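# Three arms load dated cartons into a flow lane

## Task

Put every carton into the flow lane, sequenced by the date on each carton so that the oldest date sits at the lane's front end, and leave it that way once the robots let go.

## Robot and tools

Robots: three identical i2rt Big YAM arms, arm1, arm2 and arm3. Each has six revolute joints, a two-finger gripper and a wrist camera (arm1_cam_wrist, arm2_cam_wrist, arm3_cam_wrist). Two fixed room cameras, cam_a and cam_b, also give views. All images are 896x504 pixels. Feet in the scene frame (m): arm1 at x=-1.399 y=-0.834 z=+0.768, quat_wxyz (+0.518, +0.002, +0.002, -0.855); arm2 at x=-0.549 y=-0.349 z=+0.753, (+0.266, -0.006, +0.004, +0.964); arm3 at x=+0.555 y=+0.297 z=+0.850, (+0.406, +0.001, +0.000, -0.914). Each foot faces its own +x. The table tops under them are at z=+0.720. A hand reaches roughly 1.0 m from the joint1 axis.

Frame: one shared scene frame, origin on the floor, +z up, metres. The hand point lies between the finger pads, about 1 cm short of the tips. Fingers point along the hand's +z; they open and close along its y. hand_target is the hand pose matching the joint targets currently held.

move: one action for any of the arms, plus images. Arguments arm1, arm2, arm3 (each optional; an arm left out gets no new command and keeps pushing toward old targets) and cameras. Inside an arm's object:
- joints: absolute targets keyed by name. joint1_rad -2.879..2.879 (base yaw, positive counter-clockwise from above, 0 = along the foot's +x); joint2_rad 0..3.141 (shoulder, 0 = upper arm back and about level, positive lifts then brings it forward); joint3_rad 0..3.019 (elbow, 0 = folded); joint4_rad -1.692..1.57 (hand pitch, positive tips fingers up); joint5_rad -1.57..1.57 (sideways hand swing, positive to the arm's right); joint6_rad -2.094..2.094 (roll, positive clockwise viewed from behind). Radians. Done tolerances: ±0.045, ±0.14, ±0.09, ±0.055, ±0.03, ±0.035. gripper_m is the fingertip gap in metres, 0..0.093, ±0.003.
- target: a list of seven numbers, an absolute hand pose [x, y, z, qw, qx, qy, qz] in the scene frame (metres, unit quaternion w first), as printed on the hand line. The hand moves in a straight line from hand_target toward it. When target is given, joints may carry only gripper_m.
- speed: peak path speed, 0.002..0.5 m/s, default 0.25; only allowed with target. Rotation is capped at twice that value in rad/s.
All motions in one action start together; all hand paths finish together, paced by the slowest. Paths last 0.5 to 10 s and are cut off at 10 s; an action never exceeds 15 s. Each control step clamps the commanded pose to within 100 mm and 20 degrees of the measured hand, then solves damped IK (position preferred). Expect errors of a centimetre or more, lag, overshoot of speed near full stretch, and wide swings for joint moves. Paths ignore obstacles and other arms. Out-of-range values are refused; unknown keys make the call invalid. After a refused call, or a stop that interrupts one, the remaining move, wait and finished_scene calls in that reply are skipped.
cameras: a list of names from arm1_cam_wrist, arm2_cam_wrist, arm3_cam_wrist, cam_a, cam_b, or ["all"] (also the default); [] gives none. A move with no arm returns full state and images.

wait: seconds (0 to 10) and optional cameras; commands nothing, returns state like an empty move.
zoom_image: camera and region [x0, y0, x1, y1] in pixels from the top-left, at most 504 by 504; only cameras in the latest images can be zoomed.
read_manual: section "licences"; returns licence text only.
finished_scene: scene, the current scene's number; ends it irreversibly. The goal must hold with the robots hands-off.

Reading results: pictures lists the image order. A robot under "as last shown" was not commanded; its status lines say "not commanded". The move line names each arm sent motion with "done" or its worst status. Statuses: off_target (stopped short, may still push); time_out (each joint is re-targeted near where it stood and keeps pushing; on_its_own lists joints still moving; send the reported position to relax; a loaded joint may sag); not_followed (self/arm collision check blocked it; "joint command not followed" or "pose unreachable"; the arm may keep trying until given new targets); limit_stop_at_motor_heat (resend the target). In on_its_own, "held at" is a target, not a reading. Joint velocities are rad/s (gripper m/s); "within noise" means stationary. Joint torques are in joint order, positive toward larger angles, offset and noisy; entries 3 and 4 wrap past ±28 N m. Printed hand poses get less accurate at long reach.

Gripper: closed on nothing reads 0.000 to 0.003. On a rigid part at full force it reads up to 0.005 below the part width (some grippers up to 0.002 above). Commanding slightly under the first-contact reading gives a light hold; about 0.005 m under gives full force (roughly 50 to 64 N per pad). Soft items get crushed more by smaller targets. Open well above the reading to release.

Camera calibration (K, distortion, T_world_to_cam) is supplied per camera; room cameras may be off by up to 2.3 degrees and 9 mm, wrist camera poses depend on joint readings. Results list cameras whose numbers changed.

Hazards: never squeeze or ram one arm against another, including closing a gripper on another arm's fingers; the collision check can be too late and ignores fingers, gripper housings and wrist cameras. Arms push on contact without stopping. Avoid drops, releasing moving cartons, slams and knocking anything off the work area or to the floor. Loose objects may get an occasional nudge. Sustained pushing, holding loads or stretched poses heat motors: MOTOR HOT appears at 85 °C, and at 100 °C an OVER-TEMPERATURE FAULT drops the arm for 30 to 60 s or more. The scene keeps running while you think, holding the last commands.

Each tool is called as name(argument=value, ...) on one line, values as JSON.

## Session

move(arm2={"joints": {"joint1_rad": 2.26, "joint2_rad": 1.129, "joint3_rad": 1.316, "joint4_rad": -1.234, "joint5_rad": 0, "joint6_rad": 0, "gripper_m": 0.093}}, arm3={"joints": {"joint1_rad": -0.365, "joint2_rad": 1.13, "joint3_rad": 0.71, "joint4_rad": -1.15, "joint5_rad": 0, "joint6_rad": -0.07, "gripper_m": 0.093}})

zoom_image(camera="cam_a", region=[300, 150, 700, 375])

zoom_image(camera="cam_b", region=[310, 170, 550, 320])

Scene clock: 2.00 s.
Joint torques (N m): arm1=[0.79 10.05 4.78 1.81 0.11 -0.02] | arm2=[0.44 -6.89 10.56 1.61 0 -0.11] | arm3=[1.26 -8.64 9.77 0.39 -0.06 -0.04]
Heat: arm1: hottest joint1_rad 36 °C; arm2: hottest joint3_rad 40 °C; arm3: hottest joint2_rad 35 °C.
move: arm2 done; arm3 done
Joint velocities: within noise
arm1.joint_positions: joint1_rad=-0.673 joint2_rad=+0.309 joint3_rad=+1.652 joint4_rad=-1.445 joint5_rad=+0.074 joint6_rad=+0.649 gripper_m=+0.09396
arm1.joint_status: not commanded
arm1.hand: x=-1.4166 y=-0.8303 z=+1.4250 quat_wxyz=(-0.314, -0.735, +0.110, +0.590) (m; scene frame)
arm1.hand_target: x=-1.4143 y=-0.8293 z=+1.4309 quat_wxyz=(-0.317, -0.730, +0.109, +0.595) (m; scene frame)
arm1.hand_status: not commanded
arm2.joint_positions: joint1_rad=+2.253 joint2_rad=+1.134 joint3_rad=+1.318 joint4_rad=-1.240 joint5_rad=-0.001 joint6_rad=+0.010 gripper_m=+0.09308
arm2.joint_status: all done
arm2.hand: x=-0.4928 y=-0.7605 z=+1.1168 quat_wxyz=(+0.201, +0.637, +0.726, -0.167) (m; scene frame)
arm2.hand_target: x=-0.4899 y=-0.7598 z=+1.1185 quat_wxyz=(+0.204, +0.630, +0.730, -0.170) (m; scene frame)
arm2.hand_status: not commanded
arm3.joint_positions: joint1_rad=-0.376 joint2_rad=+1.133 joint3_rad=+0.714 joint4_rad=-1.149 joint5_rad=+0.003 joint6_rad=-0.061 gripper_m=+0.09309
arm3.joint_status: all done
arm3.hand: x=+0.3101 y=+0.1773 z=+0.9506 quat_wxyz=(+0.001, -0.966, -0.258, +0.000) (m; scene frame)
arm3.hand_target: x=+0.3130 y=+0.1750 z=+0.9501 quat_wxyz=(+0.000, -0.964, -0.267, +0.000) (m; scene frame)
arm3.hand_status: not commanded
pictures: arm1_cam_wrist, arm2_cam_wrist, arm3_cam_wrist, cam_a, cam_b
camera_calibration:
arm1_cam_wrist: T_world_to_cam=[[-0.233768, 0.772482, -0.590444, 1.15493], [0.800646, -0.191608, -0.567673, 1.7818], [-0.551651, -0.60544, -0.573693, -0.343166], [0, 0, 0, 1]] pos_world=[-1.34591, -0.758522, 1.49653]
arm2_cam_wrist: T_world_to_cam=[[-0.991348, -0.131262, 0.0000221039, -0.590328], [-0.130911, 0.988709, 0.0729144, 0.613981], [-0.00959278, 0.0722806, -0.997338, 1.28701], [0, 0, 0, 1]] pos_world=[-0.492497, -0.777562, 1.23882]
arm3_cam_wrist: T_world_to_cam=[[-0.48445, 0.874819, -0.00064192, -0.00340039], [0.702747, 0.389598, 0.595282, -0.851034], [0.521014, 0.287933, -0.803517, 0.674317], [0, 0, 0, 1]] pos_world=[0.245086, 0.140378, 1.04843]

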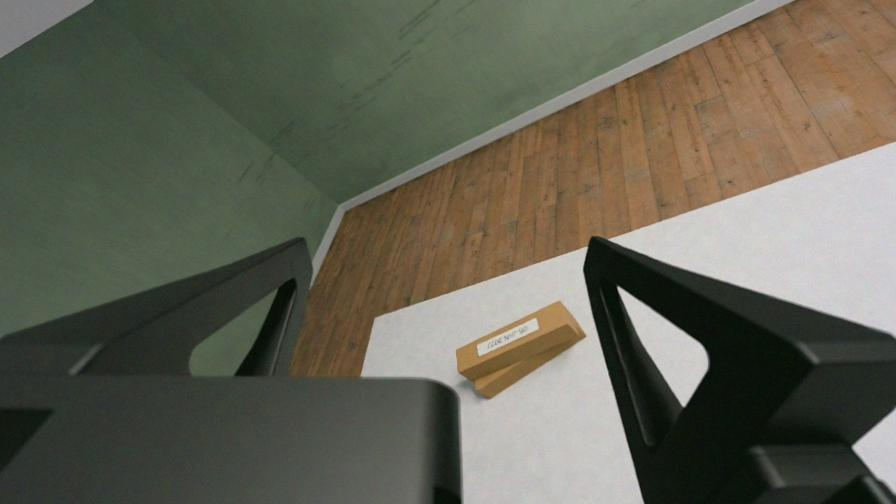

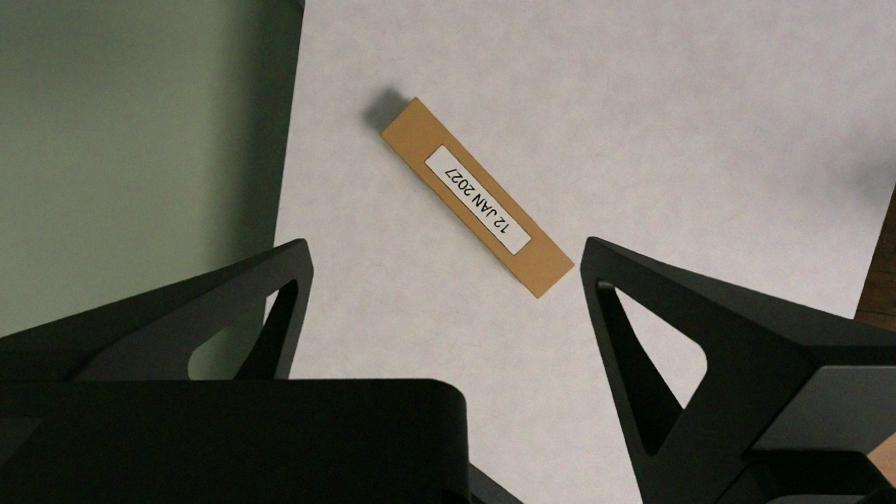

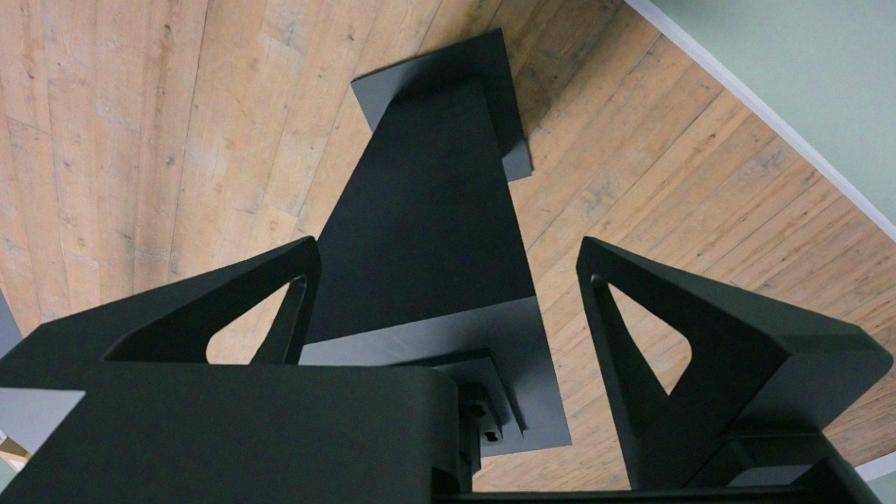

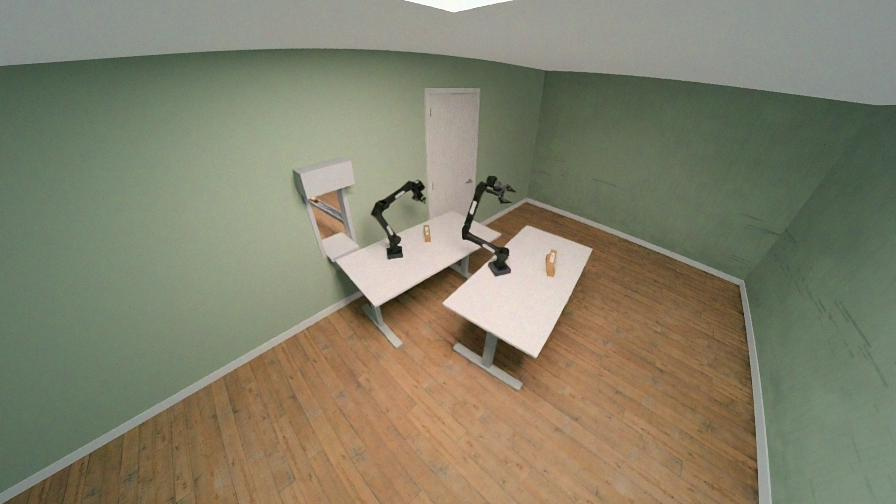

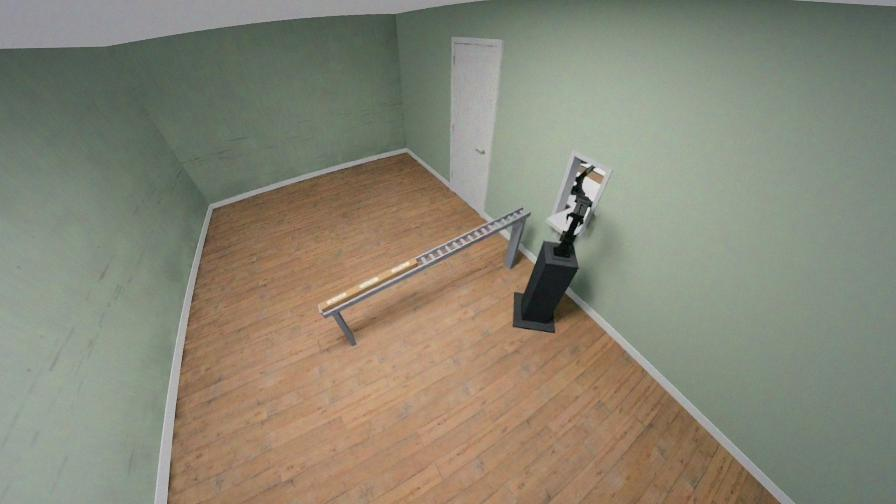

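Scaled by 1.260 from the camera's 896x504 image, which has a finer 1280x720 frame.

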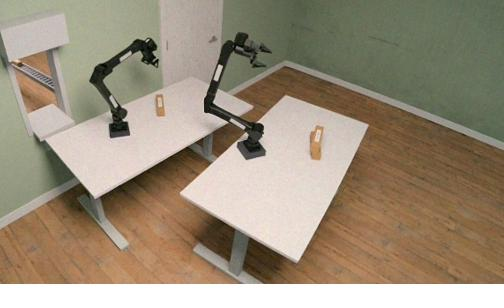

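Scaled by 2.100 from the camera's 896x504 image, which has a finer 1280x720 frame.

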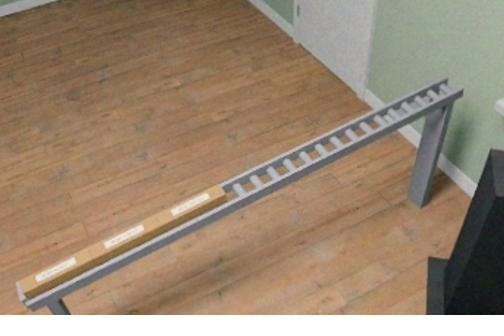

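move(arm1={"joints": {"joint1_rad": -0.206, "joint2_rad": 1.22, "joint3_rad": 1.255, "joint4_rad": -1.082, "joint5_rad": 0, "joint6_rad": 0, "gripper_m": 0.093}}, cameras=["arm1_cam_wrist"])

zoom_image(camera="arm1_cam_wrist", region=[300, 20, 660, 260])

Scene clock: 9.87 s.
Joint torques (N m): arm1=[1.73 -10.87 11.89 1.4 0.05 -0.07] | arm2=[0.44 -6.89 10.58 1.61 0.01 -0.11] | arm3=[0.91 -8.94 9.77 0.36 -0.06 -0.04]
Heat: arm1: hottest joint1_rad 36 °C; arm2: hottest joint3_rad 41 °C; arm3: hottest joint3_rad 36 °C.
move: arm1 done
Joint velocities: within noise
arm1.joint_positions: joint1_rad=-0.219 joint2_rad=+1.223 joint3_rad=+1.225 joint4_rad=-1.098 joint5_rad=+0.001 joint6_rad=+0.009 gripper_m=+0.09310
arm1.joint_status: all done
arm1.hand: x=-1.6903 y=-1.1799 z=+1.0567 quat_wxyz=(-0.098, -0.884, -0.406, +0.211) (m; scene frame)
arm1.hand_target: x=-1.6915 y=-1.1910 z=+1.0748 quat_wxyz=(-0.109, -0.874, -0.413, +0.232) (m; scene frame)
arm1.hand_status: not commanded
arm2, arm3: as last shown
arm3.joint_positions: joint1_rad=-0.376 joint2_rad=+1.133 joint3_rad=+0.714 joint4_rad=-1.149 joint5_rad=+0.002 joint6_rad=-0.062 gripper_m=+0.09309
arm3.hand_target: x=+0.3130 y=+0.1749 z=+0.9501 quat_wxyz=(+0.000, -0.964, -0.267, +0.000) (m; scene frame)
pictures: arm1_cam_wrist
camera_calibration:
arm1_cam_wrist: T_world_to_cam=[[-0.768508, 0.639463, -0.0219477, -0.517989], [0.622324, 0.755001, 0.206607, 1.72224], [0.148688, 0.14512, -0.978178, 1.5797], [0, 0, 0, 1]] pos_world=[-1.70475, -1.1983, 1.17803]

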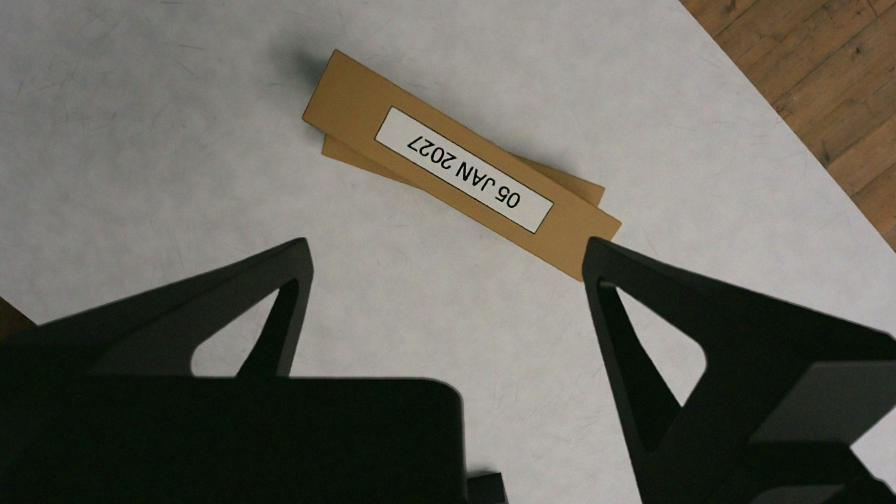

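Scaled by 1.400 from the camera's 896x504 image, which has a finer 1280x720 frame.

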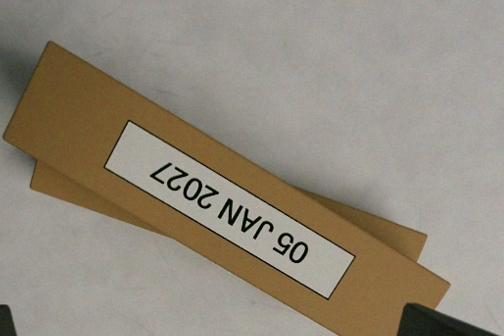

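move(arm1={"joints": {"joint1_rad": -0.227, "joint2_rad": 1.602, "joint3_rad": 1.34, "joint4_rad": -1.309, "joint5_rad": 0, "joint6_rad": -1.06}}, cameras=["arm1_cam_wrist"])

Scene clock: 34.93 s.
Joint torques (N m): arm1=[-0.03 -16.5 10.99 -0.29 -0.06 -0.09] | arm2=[0.5 -6.89 10.56 1.62 0 -0.11] | arm3=[0.97 -8.88 9.77 0.42 -0.07 -0.04]
Heat: arm1: hottest joint3_rad 39 °C; arm2: hottest joint3_rad 43 °C; arm3: hottest joint3_rad 38 °C.
move: arm1 done
Joint velocities: within noise
arm1.joint_positions: joint1_rad=-0.219 joint2_rad=+1.615 joint3_rad=+1.302 joint4_rad=-1.300 joint5_rad=+0.001 joint6_rad=-1.051 gripper_m=+0.09310
arm1.joint_status: all done
arm1.hand: x=-1.6956 y=-1.1858 z=+0.9076 quat_wxyz=(-0.001, -0.573, -0.819, -0.024) (m; scene frame)
arm1.hand_target: x=-1.7053 y=-1.1918 z=+0.9269 quat_wxyz=(+0.001, -0.573, -0.820, -0.003) (m; scene frame)
arm1.hand_status: not commanded
arm2, arm3: as last shown
pictures: arm1_cam_wrist
camera_calibration:
arm1_cam_wrist: T_world_to_cam=[[-0.936306, -0.345203, -0.0645467, -1.93511], [-0.30305, 0.70133, 0.645211, -0.269994], [-0.17746, 0.623676, -0.761273, 1.25308], [0, 0, 0, 1]] pos_world=[-1.67131, -1.26017, 1.00324]

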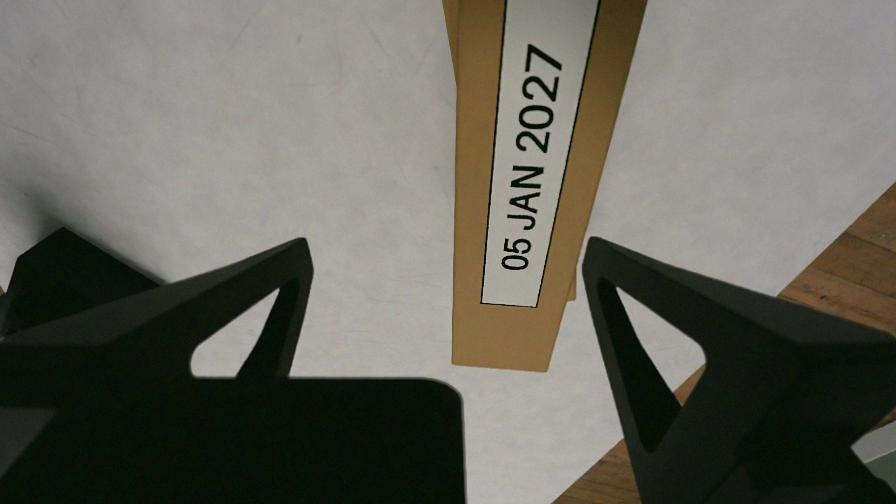

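move(arm1={"target": [-1.723, -1.184, 0.885, 0, 0.5733, 0.8193, 0], "speed": 0.25}, cameras=["arm1_cam_wrist"])

Scene clock: 48.83 s.
Joint torques (N m): arm1=[-1.2 -15.5 8.34 0.49 -0.09 -0.07] | arm2=[0.44 -6.83 10.58 1.62 0 -0.11] | arm3=[1.03 -8.76 9.8 0.4 -0.06 -0.02]
Heat: arm1: hottest joint3_rad 41 °C; arm2: hottest joint3_rad 45 °C; arm3: hottest joint3_rad 39 °C.
move: arm1 done
Joint velocities: within noise
arm1.joint_positions: joint1_rad=-0.253 joint2_rad=+1.645 joint3_rad=+1.277 joint4_rad=-1.210 joint5_rad=+0.000 joint6_rad=-1.088 gripper_m=+0.09310
arm1.joint_status: not commanded
arm1.hand: x=-1.7154 y=-1.1847 z=+0.8847 quat_wxyz=(+0.000, -0.572, -0.820, -0.007) (m; scene frame)
arm1.hand_target: x=-1.7229 y=-1.1840 z=+0.8851 quat_wxyz=(+0.000, -0.573, -0.819, +0.000) (m; scene frame)
arm1.hand_status: done (0.008 m and 0.8 deg from the pose sent, 0.035 m and 2.7 deg at the start)
arm2, arm3: as last shown
pictures: arm1_cam_wrist
camera_calibration:
arm1_cam_wrist: T_world_to_cam=[[-0.93616, -0.34975, -0.0357625, -1.98538], [-0.292215, 0.717508, 0.632291, -0.212919], [-0.195484, 0.602376, -0.773905, 1.18654], [0, 0, 0, 1]] pos_world=[-1.6889, -1.25636, 0.981895]

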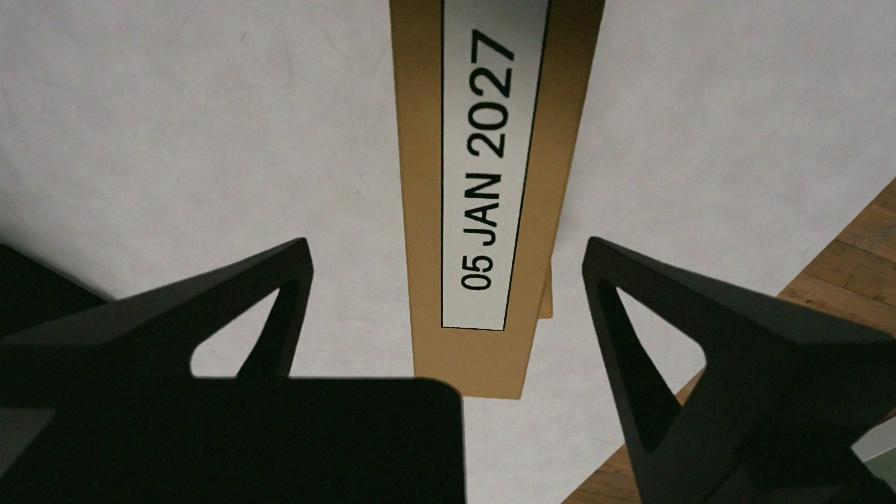

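move(arm1={"target": [-1.733, -1.182, 0.82, 0, 0.5733, 0.8193, 0], "speed": 0.12}, cameras=["arm1_cam_wrist"])

Scene clock: 53.80 s.
Joint torques (N m): arm1=[-0.62 -16.09 7.73 0.5 -0.09 -0.12] | arm2=[0.44 -6.83 10.56 1.62 0 -0.11] | arm3=[1.08 -8.59 9.74 0.38 -0.08 -0.03]
Heat: arm1: hottest joint3_rad 41 °C; arm2: hottest joint3_rad 45 °C; arm3: hottest joint3_rad 39 °C.
move: arm1 done
Joint velocities: within noise
arm1.joint_positions: joint1_rad=-0.268 joint2_rad=+1.734 joint3_rad=+1.203 joint4_rad=-1.051 joint5_rad=+0.000 joint6_rad=-1.106 gripper_m=+0.09310
arm1.joint_status: not commanded
arm1.hand: x=-1.7239 y=-1.1833 z=+0.8187 quat_wxyz=(+0.000, -0.570, -0.821, -0.008) (m; scene frame)
arm1.hand_target: x=-1.7329 y=-1.1819 z=+0.8201 quat_wxyz=(+0.000, -0.573, -0.819, +0.000) (m; scene frame)
arm1.hand_status: done (0.009 m and 1.0 deg from the pose sent, 0.067 m and 0.8 deg at the start)
arm2, arm3: as last shown
pictures: arm1_cam_wrist
camera_calibration:
arm1_cam_wrist: T_world_to_cam=[[-0.934981, -0.352554, -0.0389296, -1.99391], [-0.296013, 0.715111, 0.63324, -0.184735], [-0.195412, 0.603591, -0.772976, 1.13372], [0, 0, 0, 1]] pos_world=[-1.69741, -1.25516, 0.9157]

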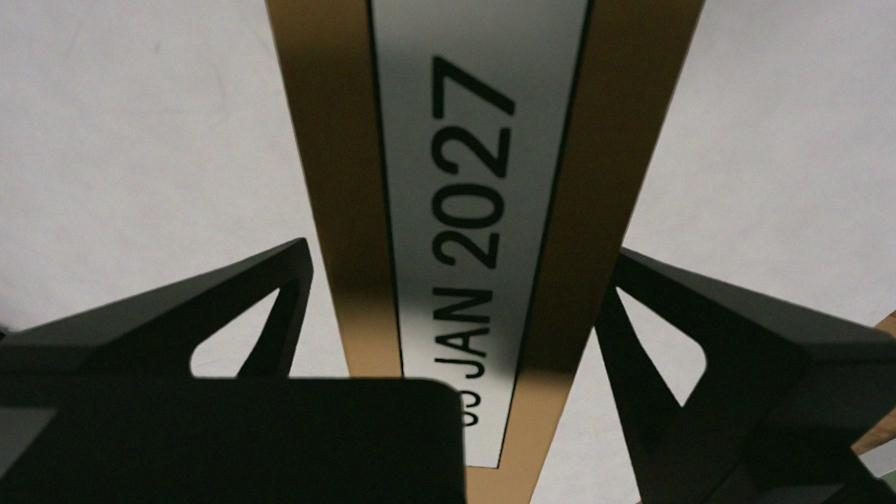

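move(arm1={"joints": {"gripper_m": 0.053}}, cameras=[])

move(arm1={"target": [-1.733, -1.182, 0.96, 0, 0.5733, 0.8193, 0], "speed": 0.25}, cameras=["arm1_cam_wrist", "cam_a"])

zoom_image(camera="cam_a", region=[470, 170, 610, 300])

Scene clock: 57.23 s.
Joint torques (N m): arm1=[-0.56 -16.32 7.69 0.24 -0.04 -0.04] | arm2=[0.38 -6.83 10.58 1.61 0.01 -0.11] | arm3=[1.26 -8.53 9.8 0.34 -0.06 -0.03]
Heat: arm1: hottest joint3_rad 41 °C; arm2: hottest joint3_rad 45 °C; arm3: hottest joint3_rad 39 °C.
move: arm1 off_target
Joint velocities: within noise
arm1.joint_positions: joint1_rad=-0.269 joint2_rad=+1.734 joint3_rad=+1.203 joint4_rad=-1.043 joint5_rad=-0.001 joint6_rad=-1.109 gripper_m=+0.06029
arm1.joint_status: gripper_m off_target (ended at +0.06032, target +0.05300)
arm1.hand: x=-1.7256 y=-1.1845 z=+0.8187 quat_wxyz=(+0.000, -0.570, -0.822, -0.004) (m; scene frame)
arm1.hand_target: x=-1.7330 y=-1.1818 z=+0.8201 quat_wxyz=(+0.000, -0.573, -0.819, +0.000) (m; scene frame)
arm1.hand_status: not commanded
arm2, arm3: as last shown
pictures: none
No camera images: "cameras" was empty.

Scene clock: 58.70 s.
Joint torques (N m): arm1=[-0.62 -16.85 13.68 -0.4 -0.06 -0.04] | arm2=[0.38 -6.89 10.58 1.61 0.01 -0.11] | arm3=[1.26 -8.76 9.77 0.38 -0.07 -0.05]
Heat: arm1: hottest joint3_rad 41 °C; arm2: hottest joint3_rad 45 °C; arm3: hottest joint3_rad 39 °C.
move: arm1 off_target
Joint velocities: within noise
arm1.joint_positions: joint1_rad=-0.269 joint2_rad=+1.617 joint3_rad=+1.359 joint4_rad=-1.378 joint5_rad=+0.000 joint6_rad=-1.109 gripper_m=+0.06029
arm1.joint_status: not commanded
arm1.hand: x=-1.7130 y=-1.1711 z=+0.9278 quat_wxyz=(-0.004, -0.569, -0.821, -0.036) (m; scene frame)
arm1.hand_target: x=-1.7316 y=-1.1804 z=+0.9602 quat_wxyz=(+0.001, -0.573, -0.819, +0.000) (m; scene frame)
arm1.hand_status: off_target (0.039 m and 4.1 deg from the pose sent, 0.142 m and 0.7 deg at the start; pose on its path clipped on 6 of 44 steps)
arm2, arm3: as last shown
pictures: arm1_cam_wrist, cam_a
camera_calibration:
arm1_cam_wrist: T_world_to_cam=[[-0.932113, -0.351295, -0.0880797, -1.92319], [-0.321049, 0.688922, 0.649857, -0.348306], [-0.167611, 0.634018, -0.754936, 1.27933], [0, 0, 0, 1]] pos_world=[-1.69002, -1.24677, 1.02277]

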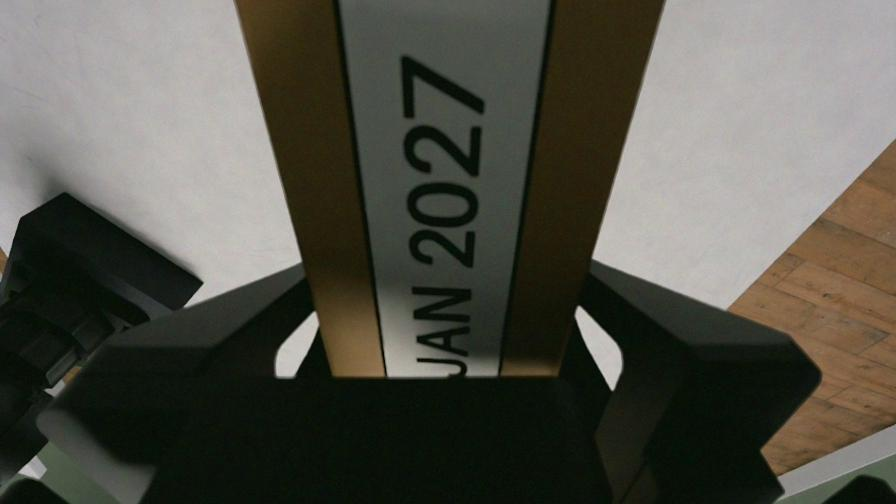

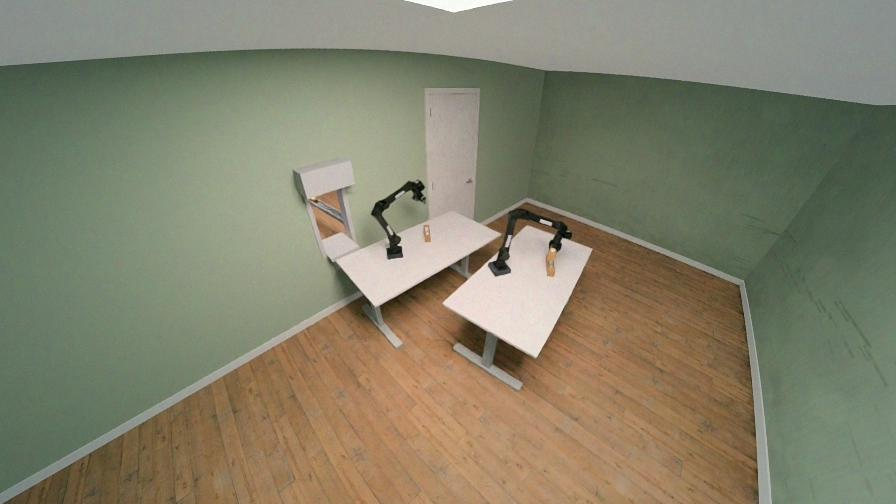

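Scaled by 3.600 from the camera's 896x504 image, which has a finer 1280x720 frame.

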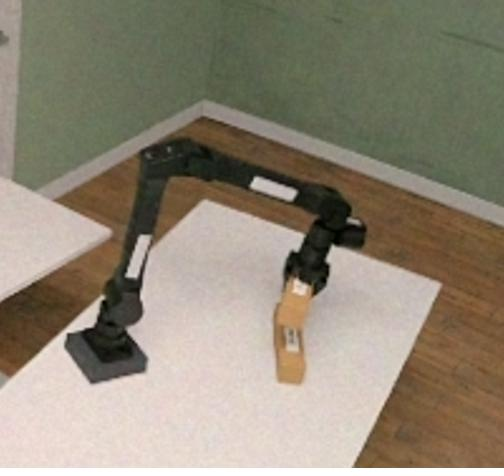

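move(arm1={"joints": {"joint1_rad": 0.2, "joint2_rad": 1.58, "joint3_rad": 1.4, "joint4_rad": -1.391, "joint5_rad": 0, "joint6_rad": 0}}, cameras=["arm1_cam_wrist"])

zoom_image(camera="arm1_cam_wrist", region=[560, 0, 896, 240])

Scene clock: 69.97 s.
Joint torques (N m): arm1=[-0.26 -18.84 11.43 -0.4 0.13 0.17] | arm2=[0.44 -6.89 10.58 1.59 0 -0.11] | arm3=[1.2 -8.76 9.77 0.36 -0.06 -0.04]
Heat: arm1: hottest joint3_rad 43 °C; arm2: hottest joint3_rad 46 °C; arm3: hottest joint3_rad 40 °C.
move: arm1 done
Joint velocities: within noise
arm1.joint_positions: joint1_rad=+0.212 joint2_rad=+1.617 joint3_rad=+1.359 joint4_rad=-1.379 joint5_rad=-0.001 joint6_rad=-0.009 gripper_m=+0.06027
arm1.joint_status: all done
arm1.hand: x=-1.5218 y=-1.2781 z=+0.9277 quat_wxyz=(+0.021, -0.792, -0.609, -0.030) (m; scene frame)
arm1.hand_target: x=-1.5296 y=-1.2854 z=+0.9592 quat_wxyz=(+0.002, -0.799, -0.601, -0.003) (m; scene frame)
arm1.hand_status: not commanded
arm2, arm3: as last shown
pictures: arm1_cam_wrist
camera_calibration:
arm1_cam_wrist: T_world_to_cam=[[-0.96646, 0.255338, -0.0275262, -1.11555], [0.168717, 0.712069, 0.681536, 0.532374], [0.193623, 0.654033, -0.731266, 1.9325], [0, 0, 0, 1]] pos_world=[-1.54213, -1.35816, 1.01963]

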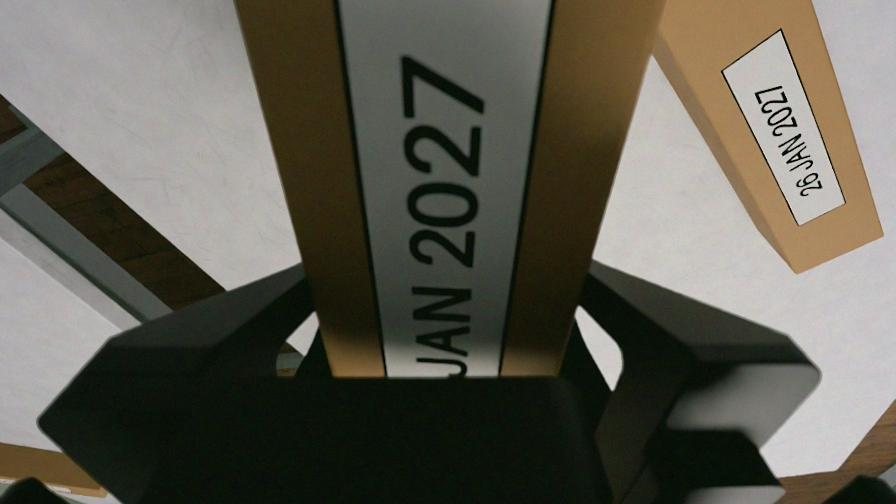

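Scaled by 1.500 from the camera's 896x504 image, which has a finer 1280x720 frame.

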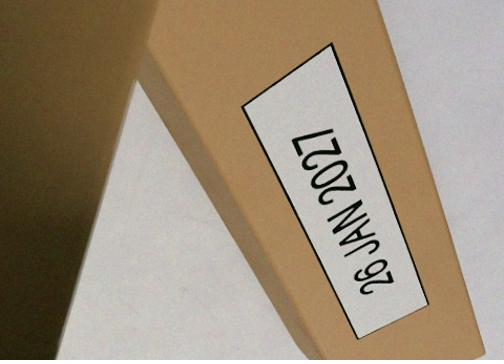

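move(arm1={"joints": {"joint1_rad": 2.486, "joint2_rad": 1.965, "joint3_rad": 1.7645, "joint4_rad": -1.37, "joint5_rad": 0, "joint6_rad": 0}}, cameras=["arm1_cam_wrist"])

Scene clock: 84.77 s.
Joint torques (N m): arm1=[0.44 -26.81 9.94 -0.38 0.04 0.08] | arm2=[0.44 -6.89 10.56 1.62 0 -0.11] | arm3=[0.91 -8.7 9.73 0.38 -0.07 -0.02]
Heat: arm1: hottest joint3_rad 44 °C; arm2: hottest joint3_rad 47 °C; arm3: hottest joint3_rad 40 °C.
move: arm1 done
Joint velocities: within noise
arm1.joint_positions: joint1_rad=+2.487 joint2_rad=+2.024 joint3_rad=+1.742 joint4_rad=-1.358 joint5_rad=+0.001 joint6_rad=-0.004 gripper_m=+0.06034
arm1.joint_status: all done
arm1.hand: x=-0.8559 y=-0.5828 z=+0.8597 quat_wxyz=(+0.032, +0.218, -0.975, +0.005) (m; scene frame)
arm1.hand_target: x=-0.8504 y=-0.5810 z=+0.9023 quat_wxyz=(-0.002, +0.215, -0.977, -0.002) (m; scene frame)
arm1.hand_status: not commanded
arm2.joint_positions: joint1_rad=+2.253 joint2_rad=+1.134 joint3_rad=+1.318 joint4_rad=-1.240 joint5_rad=-0.001 joint6_rad=+0.010 gripper_m=+0.09308
arm2.joint_status: not commanded
arm2.hand: x=-0.4928 y=-0.7605 z=+1.1168 quat_wxyz=(+0.201, +0.637, +0.726, -0.167) (m; scene frame)
arm2.hand_target: x=-0.4899 y=-0.7598 z=+1.1185 quat_wxyz=(+0.204, +0.630, +0.730, -0.170) (m; scene frame)
arm2.hand_status: not commanded
arm3.joint_positions: joint1_rad=-0.376 joint2_rad=+1.133 joint3_rad=+0.714 joint4_rad=-1.149 joint5_rad=+0.002 joint6_rad=-0.062 gripper_m=+0.09309
arm3.joint_status: not commanded
arm3.hand: x=+0.3101 y=+0.1773 z=+0.9506 quat_wxyz=(+0.001, -0.966, -0.258, +0.000) (m; scene frame)
arm3.hand_target: x=+0.3130 y=+0.1749 z=+0.9501 quat_wxyz=(+0.000, -0.964, -0.267, +0.000) (m; scene frame)
arm3.hand_status: not commanded
pictures: arm1_cam_wrist
camera_calibration:
arm1_cam_wrist: T_world_to_cam=[[0.42702, -0.903798, -0.0283607, -0.133577], [-0.657623, -0.33193, 0.676279, -1.33992], [-0.620634, -0.270134, -0.736099, 0.067733], [0, 0, 0, 1]] pos_world=[-0.782085, -0.547189, 0.95223]

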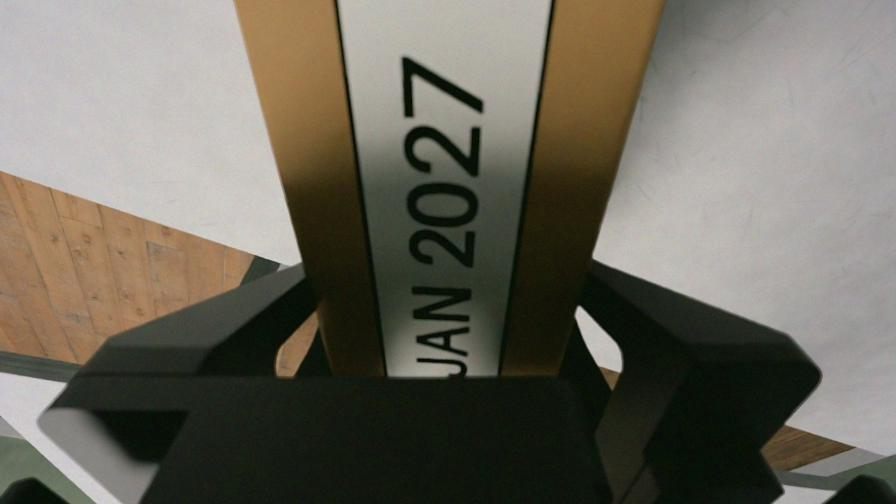

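move(arm1={"target": [-0.853, -0.582, 0.825, 0, -0.2147, 0.9767, 0], "speed": 0.15}, cameras=[])

move(arm1={"target": [-0.853, -0.582, 0.785, 0, -0.2147, 0.9767, 0], "speed": 0.06}, cameras=[])

Scene clock: 92.37 s.
Joint torques (N m): arm1=[0.97 -24.18 8.98 0.35 0.14 0.11] | arm2=[0.5 -6.89 10.58 1.62 0.01 -0.11] | arm3=[1.14 -8.7 9.78 0.4 -0.05 -0.04]
Heat: arm1: hottest joint3_rad 43 °C; arm2: hottest joint3_rad 47 °C; arm3: hottest joint3_rad 40 °C.
move: arm1 off_target
Joint velocities: within noise
arm1.joint_positions: joint1_rad=+2.487 joint2_rad=+2.049 joint3_rad=+1.620 joint4_rad=-1.205 joint5_rad=+0.002 joint6_rad=-0.004 gripper_m=+0.06034
arm1.joint_status: not commanded
arm1.hand: x=-0.8648 y=-0.5870 z=+0.8014 quat_wxyz=(+0.029, +0.218, -0.976, +0.005) (m; scene frame)
arm1.hand_target: x=-0.8535 y=-0.5823 z=+0.8251 quat_wxyz=(+0.000, +0.215, -0.977, +0.000) (m; scene frame)
arm1.hand_status: off_target (0.027 m and 3.4 deg from the pose sent, 0.035 m and 3.8 deg at the start)
arm2, arm3: as last shown
pictures: none
No camera images: "cameras" was empty.

Scene clock: 93.60 s.
Joint torques (N m): arm1=[0.91 -22.42 8.16 0.53 0.14 0.09] | arm2=[0.44 -6.89 10.56 1.62 0 -0.11] | arm3=[0.97 -8.76 9.8 0.39 -0.07 -0.04]
Heat: arm1: hottest joint3_rad 43 °C; arm2: hottest joint3_rad 47 °C; arm3: hottest joint3_rad 40 °C.
move: arm1 done
Joint velocities: within noise
arm1.joint_positions: joint1_rad=+2.487 joint2_rad=+2.071 joint3_rad=+1.589 joint4_rad=-1.120 joint5_rad=+0.002 joint6_rad=-0.004 gripper_m=+0.06034
arm1.joint_status: not commanded
arm1.hand: x=-0.8596 y=-0.5845 z=+0.7777 quat_wxyz=(+0.013, +0.218, -0.976, +0.002) (m; scene frame)
arm1.hand_target: x=-0.8530 y=-0.5821 z=+0.7852 quat_wxyz=(+0.000, +0.215, -0.977, +0.000) (m; scene frame)
arm1.hand_status: done (0.010 m and 1.6 deg from the pose sent, 0.021 m and 3.4 deg at the start)
arm2, arm3: as last shown
pictures: none
No camera images: "cameras" was empty.

move(arm1={"target": [-0.853, -0.582, 0.768, 0, -0.2147, 0.9767, 0], "speed": 0.06}, cameras=["arm1_cam_wrist"])

Scene clock: 97.13 s.
Joint torques (N m): arm1=[0.91 -21.01 7.87 0.46 0.14 0.09] | arm2=[0.38 -6.89 10.58 1.61 0 -0.11] | arm3=[1.03 -8.82 9.74 0.34 -0.05 -0.05]
Heat: arm1: hottest joint3_rad 43 °C; arm2: hottest joint3_rad 47 °C; arm3: hottest joint3_rad 40 °C.
move: arm1 done
Joint velocities: within noise
arm1.joint_positions: joint1_rad=+2.487 joint2_rad=+2.074 joint3_rad=+1.579 joint4_rad=-1.084 joint5_rad=+0.002 joint6_rad=-0.004 gripper_m=+0.06034
arm1.joint_status: not commanded
arm1.hand: x=-0.8561 y=-0.5828 z=+0.7723 quat_wxyz=(+0.002, +0.218, -0.976, +0.000) (m; scene frame)
arm1.hand_target: x=-0.8531 y=-0.5821 z=+0.7680 quat_wxyz=(+0.000, +0.215, -0.977, +0.000) (m; scene frame)
arm1.hand_status: done (0.005 m and 0.4 deg from the pose sent, 0.012 m and 1.6 deg at the start)
arm2, arm3: as last shown
pictures: arm1_cam_wrist
camera_calibration:
arm1_cam_wrist: T_world_to_cam=[[0.42841, -0.903198, -0.0264423, -0.135984], [-0.694278, -0.347761, 0.630111, -1.28587], [-0.57831, -0.251588, -0.776055, 0.0810982], [0, 0, 0, 1]] pos_world=[-0.787596, -0.549594, 0.869584]

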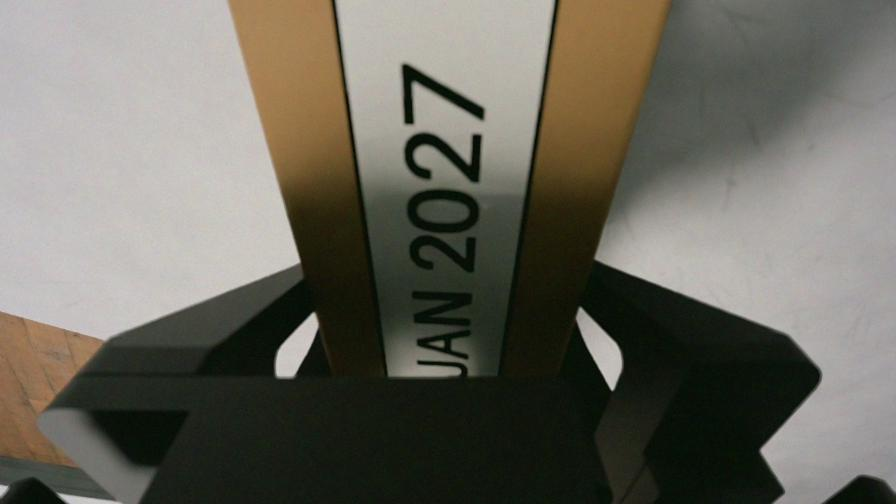

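move(arm1={"joints": {"gripper_m": 0.093}}, cameras=["arm1_cam_wrist"])

move(arm1={"target": [-0.853, -0.582, 0.91, 0, -0.2147, 0.9767, 0], "speed": 0.3}, cameras=[])

move(arm1={"joints": {"joint1_rad": -0.2, "joint2_rad": 1.22, "joint3_rad": 1.255, "joint4_rad": -1.082, "joint5_rad": 0, "joint6_rad": 0}}, arm2={"joints": {"joint1_rad": 1.189, "joint2_rad": 1.129, "joint3_rad": 1.316, "joint4_rad": -1.234, "joint5_rad": 0, "joint6_rad": 0.216}}, cameras=["arm1_cam_wrist", "arm2_cam_wrist"])

Scene clock: 101.20 s.
Joint torques (N m): arm1=[0.97 -21.07 7.84 0.46 0.14 0.09] | arm2=[0.44 -6.83 10.56 1.59 0.01 -0.11] | arm3=[1.14 -8.7 9.76 0.4 -0.06 -0.02]
Heat: arm1: hottest joint3_rad 43 °C; arm2: hottest joint3_rad 48 °C; arm3: hottest joint3_rad 40 °C.
move: arm1 done
Joint velocities: within noise
arm1.joint_positions: joint1_rad=+2.487 joint2_rad=+2.075 joint3_rad=+1.579 joint4_rad=-1.084 joint5_rad=+0.002 joint6_rad=-0.004 gripper_m=+0.09282
arm1.joint_status: all done
arm1.hand: x=-0.8562 y=-0.5829 z=+0.7714 quat_wxyz=(+0.003, +0.218, -0.976, +0.000) (m; scene frame)
arm1.hand_target: x=-0.8530 y=-0.5820 z=+0.7680 quat_wxyz=(+0.000, +0.215, -0.977, +0.000) (m; scene frame)
arm1.hand_status: not commanded
arm2, arm3: as last shown
pictures: arm1_cam_wrist
camera_calibration:
arm1_cam_wrist: T_world_to_cam=[[0.428358, -0.903222, -0.0264538, -0.136052], [-0.693596, -0.347424, 0.631048, -1.2854], [-0.579167, -0.251966, -0.775292, 0.0788554], [0, 0, 0, 1]] pos_world=[-0.787596, -0.549594, 0.868685]

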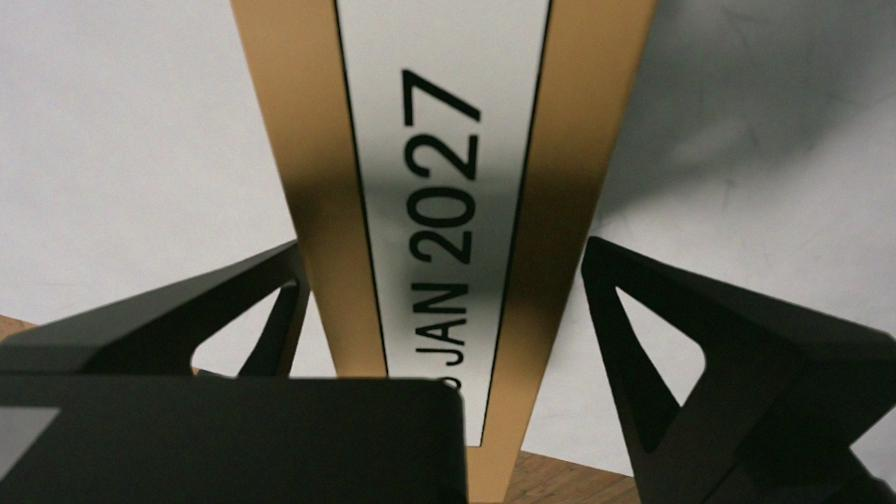

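Scene clock: 102.73 s.
Joint torques (N m): arm1=[1.03 -21.36 11.9 -0.25 0.13 0.11] | arm2=[0.44 -6.83 10.56 1.61 0.01 -0.11] | arm3=[1.03 -8.82 9.69 0.42 -0.06 -0.03]
Heat: arm1: hottest joint3_rad 43 °C; arm2: hottest joint3_rad 48 °C; arm3: hottest joint3_rad 40 °C.
move: arm1 off_target
Joint velocities: within noise
arm1.joint_positions: joint1_rad=+2.487 joint2_rad=+1.947 joint3_rad=+1.723 joint4_rad=-1.379 joint5_rad=+0.002 joint6_rad=-0.004 gripper_m=+0.09292
arm1.joint_status: not commanded
arm1.hand: x=-0.8646 y=-0.5873 z=+0.8974 quat_wxyz=(+0.014, +0.218, -0.976, +0.002) (m; scene frame)
arm1.hand_target: x=-0.8536 y=-0.5823 z=+0.9102 quat_wxyz=(+0.000, +0.215, -0.977, +0.000) (m; scene frame)
arm1.hand_status: off_target (0.018 m and 1.6 deg from the pose sent, 0.139 m and 0.5 deg at the start; pose on its path clipped on 4 of 46 steps)
arm2, arm3: as last shown
pictures: none
No camera images: "cameras" was empty.

Scene clock: 105.07 s.
Joint torques (N m): arm1=[-0.44 -11.99 9.81 1.09 0.07 0.08] | arm2=[-0.56 -6.95 10.56 1.61 -0.04 0.08] | arm3=[1.26 -8.82 9.78 0.38 -0.07 -0.02]
Heat: arm1: hottest joint3_rad 43 °C; arm2: hottest joint3_rad 48 °C; arm3: hottest joint3_rad 40 °C.
move: arm1 done; arm2 done
Joint velocities: within noise
arm1.joint_positions: joint1_rad=-0.188 joint2_rad=+1.235 joint3_rad=+1.252 joint4_rad=-1.087 joint5_rad=+0.001 joint6_rad=-0.004 gripper_m=+0.09297
arm1.joint_status: all done
arm1.hand: x=-1.6859 y=-1.1967 z=+1.0660 quat_wxyz=(-0.105, -0.872, -0.424, +0.221) (m; scene frame)
arm1.hand_target: x=-1.6895 y=-1.1927 z=+1.0748 quat_wxyz=(-0.109, -0.873, -0.416, +0.232) (m; scene frame)
arm1.hand_status: not commanded
arm2.joint_positions: joint1_rad=+1.197 joint2_rad=+1.134 joint3_rad=+1.318 joint4_rad=-1.240 joint5_rad=+0.001 joint6_rad=+0.205 gripper_m=+0.09308
arm2.joint_status: all done
arm2.hand: x=-0.8846 y=-0.6011 z=+1.1113 quat_wxyz=(+0.113, +0.943, +0.215, -0.228) (m; scene frame)
arm2.hand_target: x=-0.8864 y=-0.5984 z=+1.1128 quat_wxyz=(+0.115, +0.944, +0.206, -0.232) (m; scene frame)
arm2.hand_status: not commanded
arm3: as last shown
pictures: arm1_cam_wrist, arm2_cam_wrist
camera_calibration:
arm1_cam_wrist: T_world_to_cam=[[-0.795335, 0.605965, -0.0157893, -0.595538], [0.593667, 0.783929, 0.1817, 1.74306], [0.122482, 0.135139, -0.983227, 1.53985], [0, 0, 0, 1]] pos_world=[-1.69705, -1.21365, 1.1879]
arm2_cam_wrist: T_world_to_cam=[[-0.45537, 0.884568, -0.100888, 0.238982], [0.880329, 0.464282, 0.0972735, 0.957678], [0.132885, -0.0445191, -0.990131, 1.31399], [0, 0, 0, 1]] pos_world=[-0.908858, -0.597532, 1.23198]

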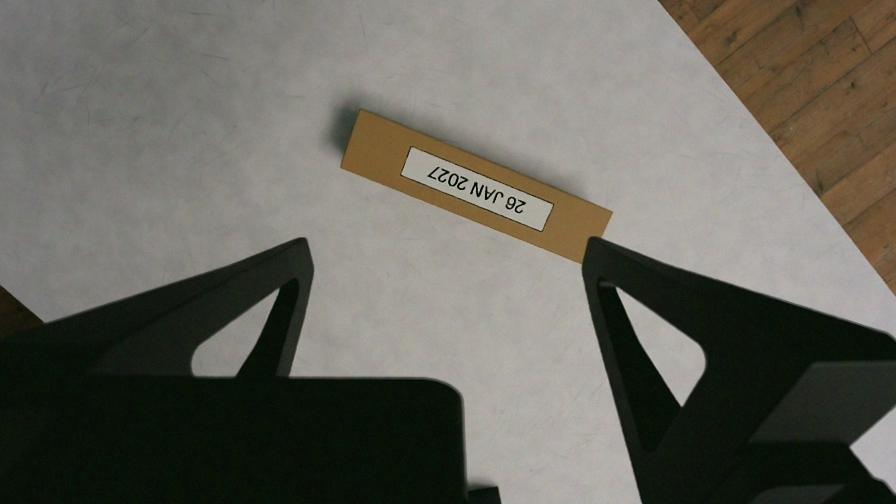

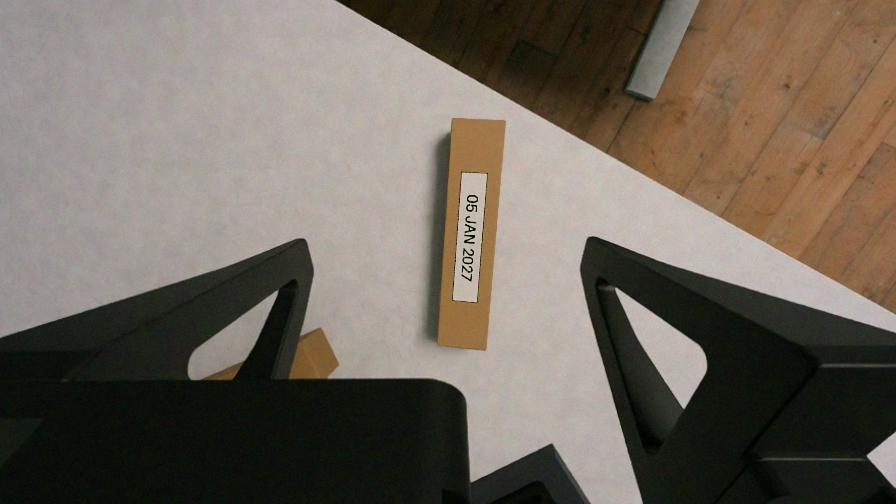

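move(arm1={"target": [-1.727, -1.184, 0.86, 0, 0.4917, 0.8708, 0], "speed": 0.35}, arm2={"target": [-0.872, -0.598, 0.85, 0, 0.9791, 0.2036, 0], "speed": 0.3}, cameras=["arm1_cam_wrist", "arm2_cam_wrist"])

Scene clock: 118.33 s.
Joint torques (N m): arm1=[-0.15 -15.85 10.51 -0.32 0.03 -0.05] | arm2=[0.67 -9.64 8.03 0.83 0.05 0.1] | arm3=[1.26 -8.76 9.74 0.36 -0.06 -0.03]
Heat: arm1: hottest joint3_rad 43 °C; arm2: hottest joint3_rad 48 °C; arm3: hottest joint3_rad 40 °C.
move: arm1 off_target; arm2 off_target
Joint velocities: within noise
arm1.joint_positions: joint1_rad=-0.263 joint2_rad=+1.679 joint3_rad=+1.212 joint4_rad=-1.126 joint5_rad=-0.003 joint6_rad=-1.287 gripper_m=+0.09298
arm1.joint_status: not commanded
arm1.hand: x=-1.7144 y=-1.1769 z=+0.8469 quat_wxyz=(-0.004, -0.492, -0.871, -0.013) (m; scene frame)
arm1.hand_target: x=-1.7266 y=-1.1836 z=+0.8601 quat_wxyz=(+0.000, -0.492, -0.871, +0.000) (m; scene frame)
arm1.hand_status: off_target (0.020 m and 1.6 deg from the pose sent, 0.210 m and 74.1 deg at the start)
arm2.joint_positions: joint1_rad=+1.197 joint2_rad=+1.495 joint3_rad=+1.061 joint4_rad=-1.121 joint5_rad=+0.014 joint6_rad=+0.246 gripper_m=+0.09308
arm2.joint_status: not commanded
arm2.hand: x=-0.8769 y=-0.5969 z=+0.8596 quat_wxyz=(+0.004, +0.979, +0.204, -0.007) (m; scene frame)
arm2.hand_target: x=-0.8719 y=-0.5978 z=+0.8502 quat_wxyz=(+0.000, +0.979, +0.204, +0.000) (m; scene frame)
arm2.hand_status: off_target (0.011 m and 0.9 deg from the pose sent, 0.262 m and 29.6 deg at the start)
arm3: as last shown
pictures: arm1_cam_wrist, arm2_cam_wrist
camera_calibration:
arm1_cam_wrist: T_world_to_cam=[[-0.853325, -0.51885, -0.0512825, -2.0269], [-0.430333, 0.645367, 0.631122, -0.514957], [-0.294362, 0.560621, -0.773986, 0.934195], [0, 0, 0, 1]] pos_world=[-1.67621, -1.24305, 0.94411]
arm2_cam_wrist: T_world_to_cam=[[-0.404515, 0.914492, 0.0084861, 0.18198], [0.763623, 0.332644, 0.553379, 0.400444], [0.503238, 0.23033, -0.832886, 1.4176], [0, 0, 0, 1]] pos_world=[-0.945564, -0.62614, 0.957557]

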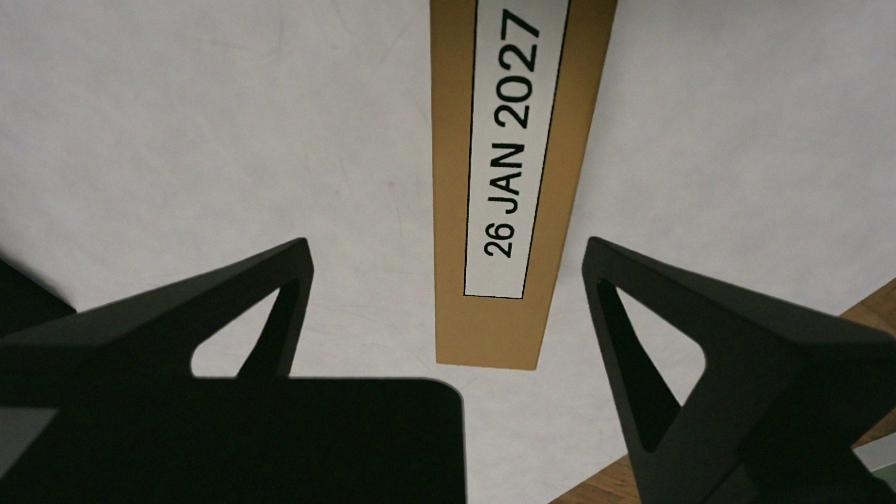

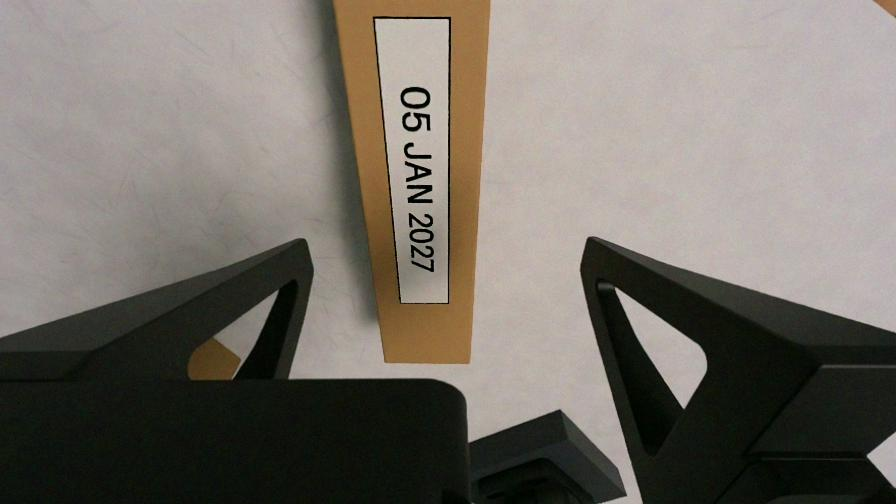

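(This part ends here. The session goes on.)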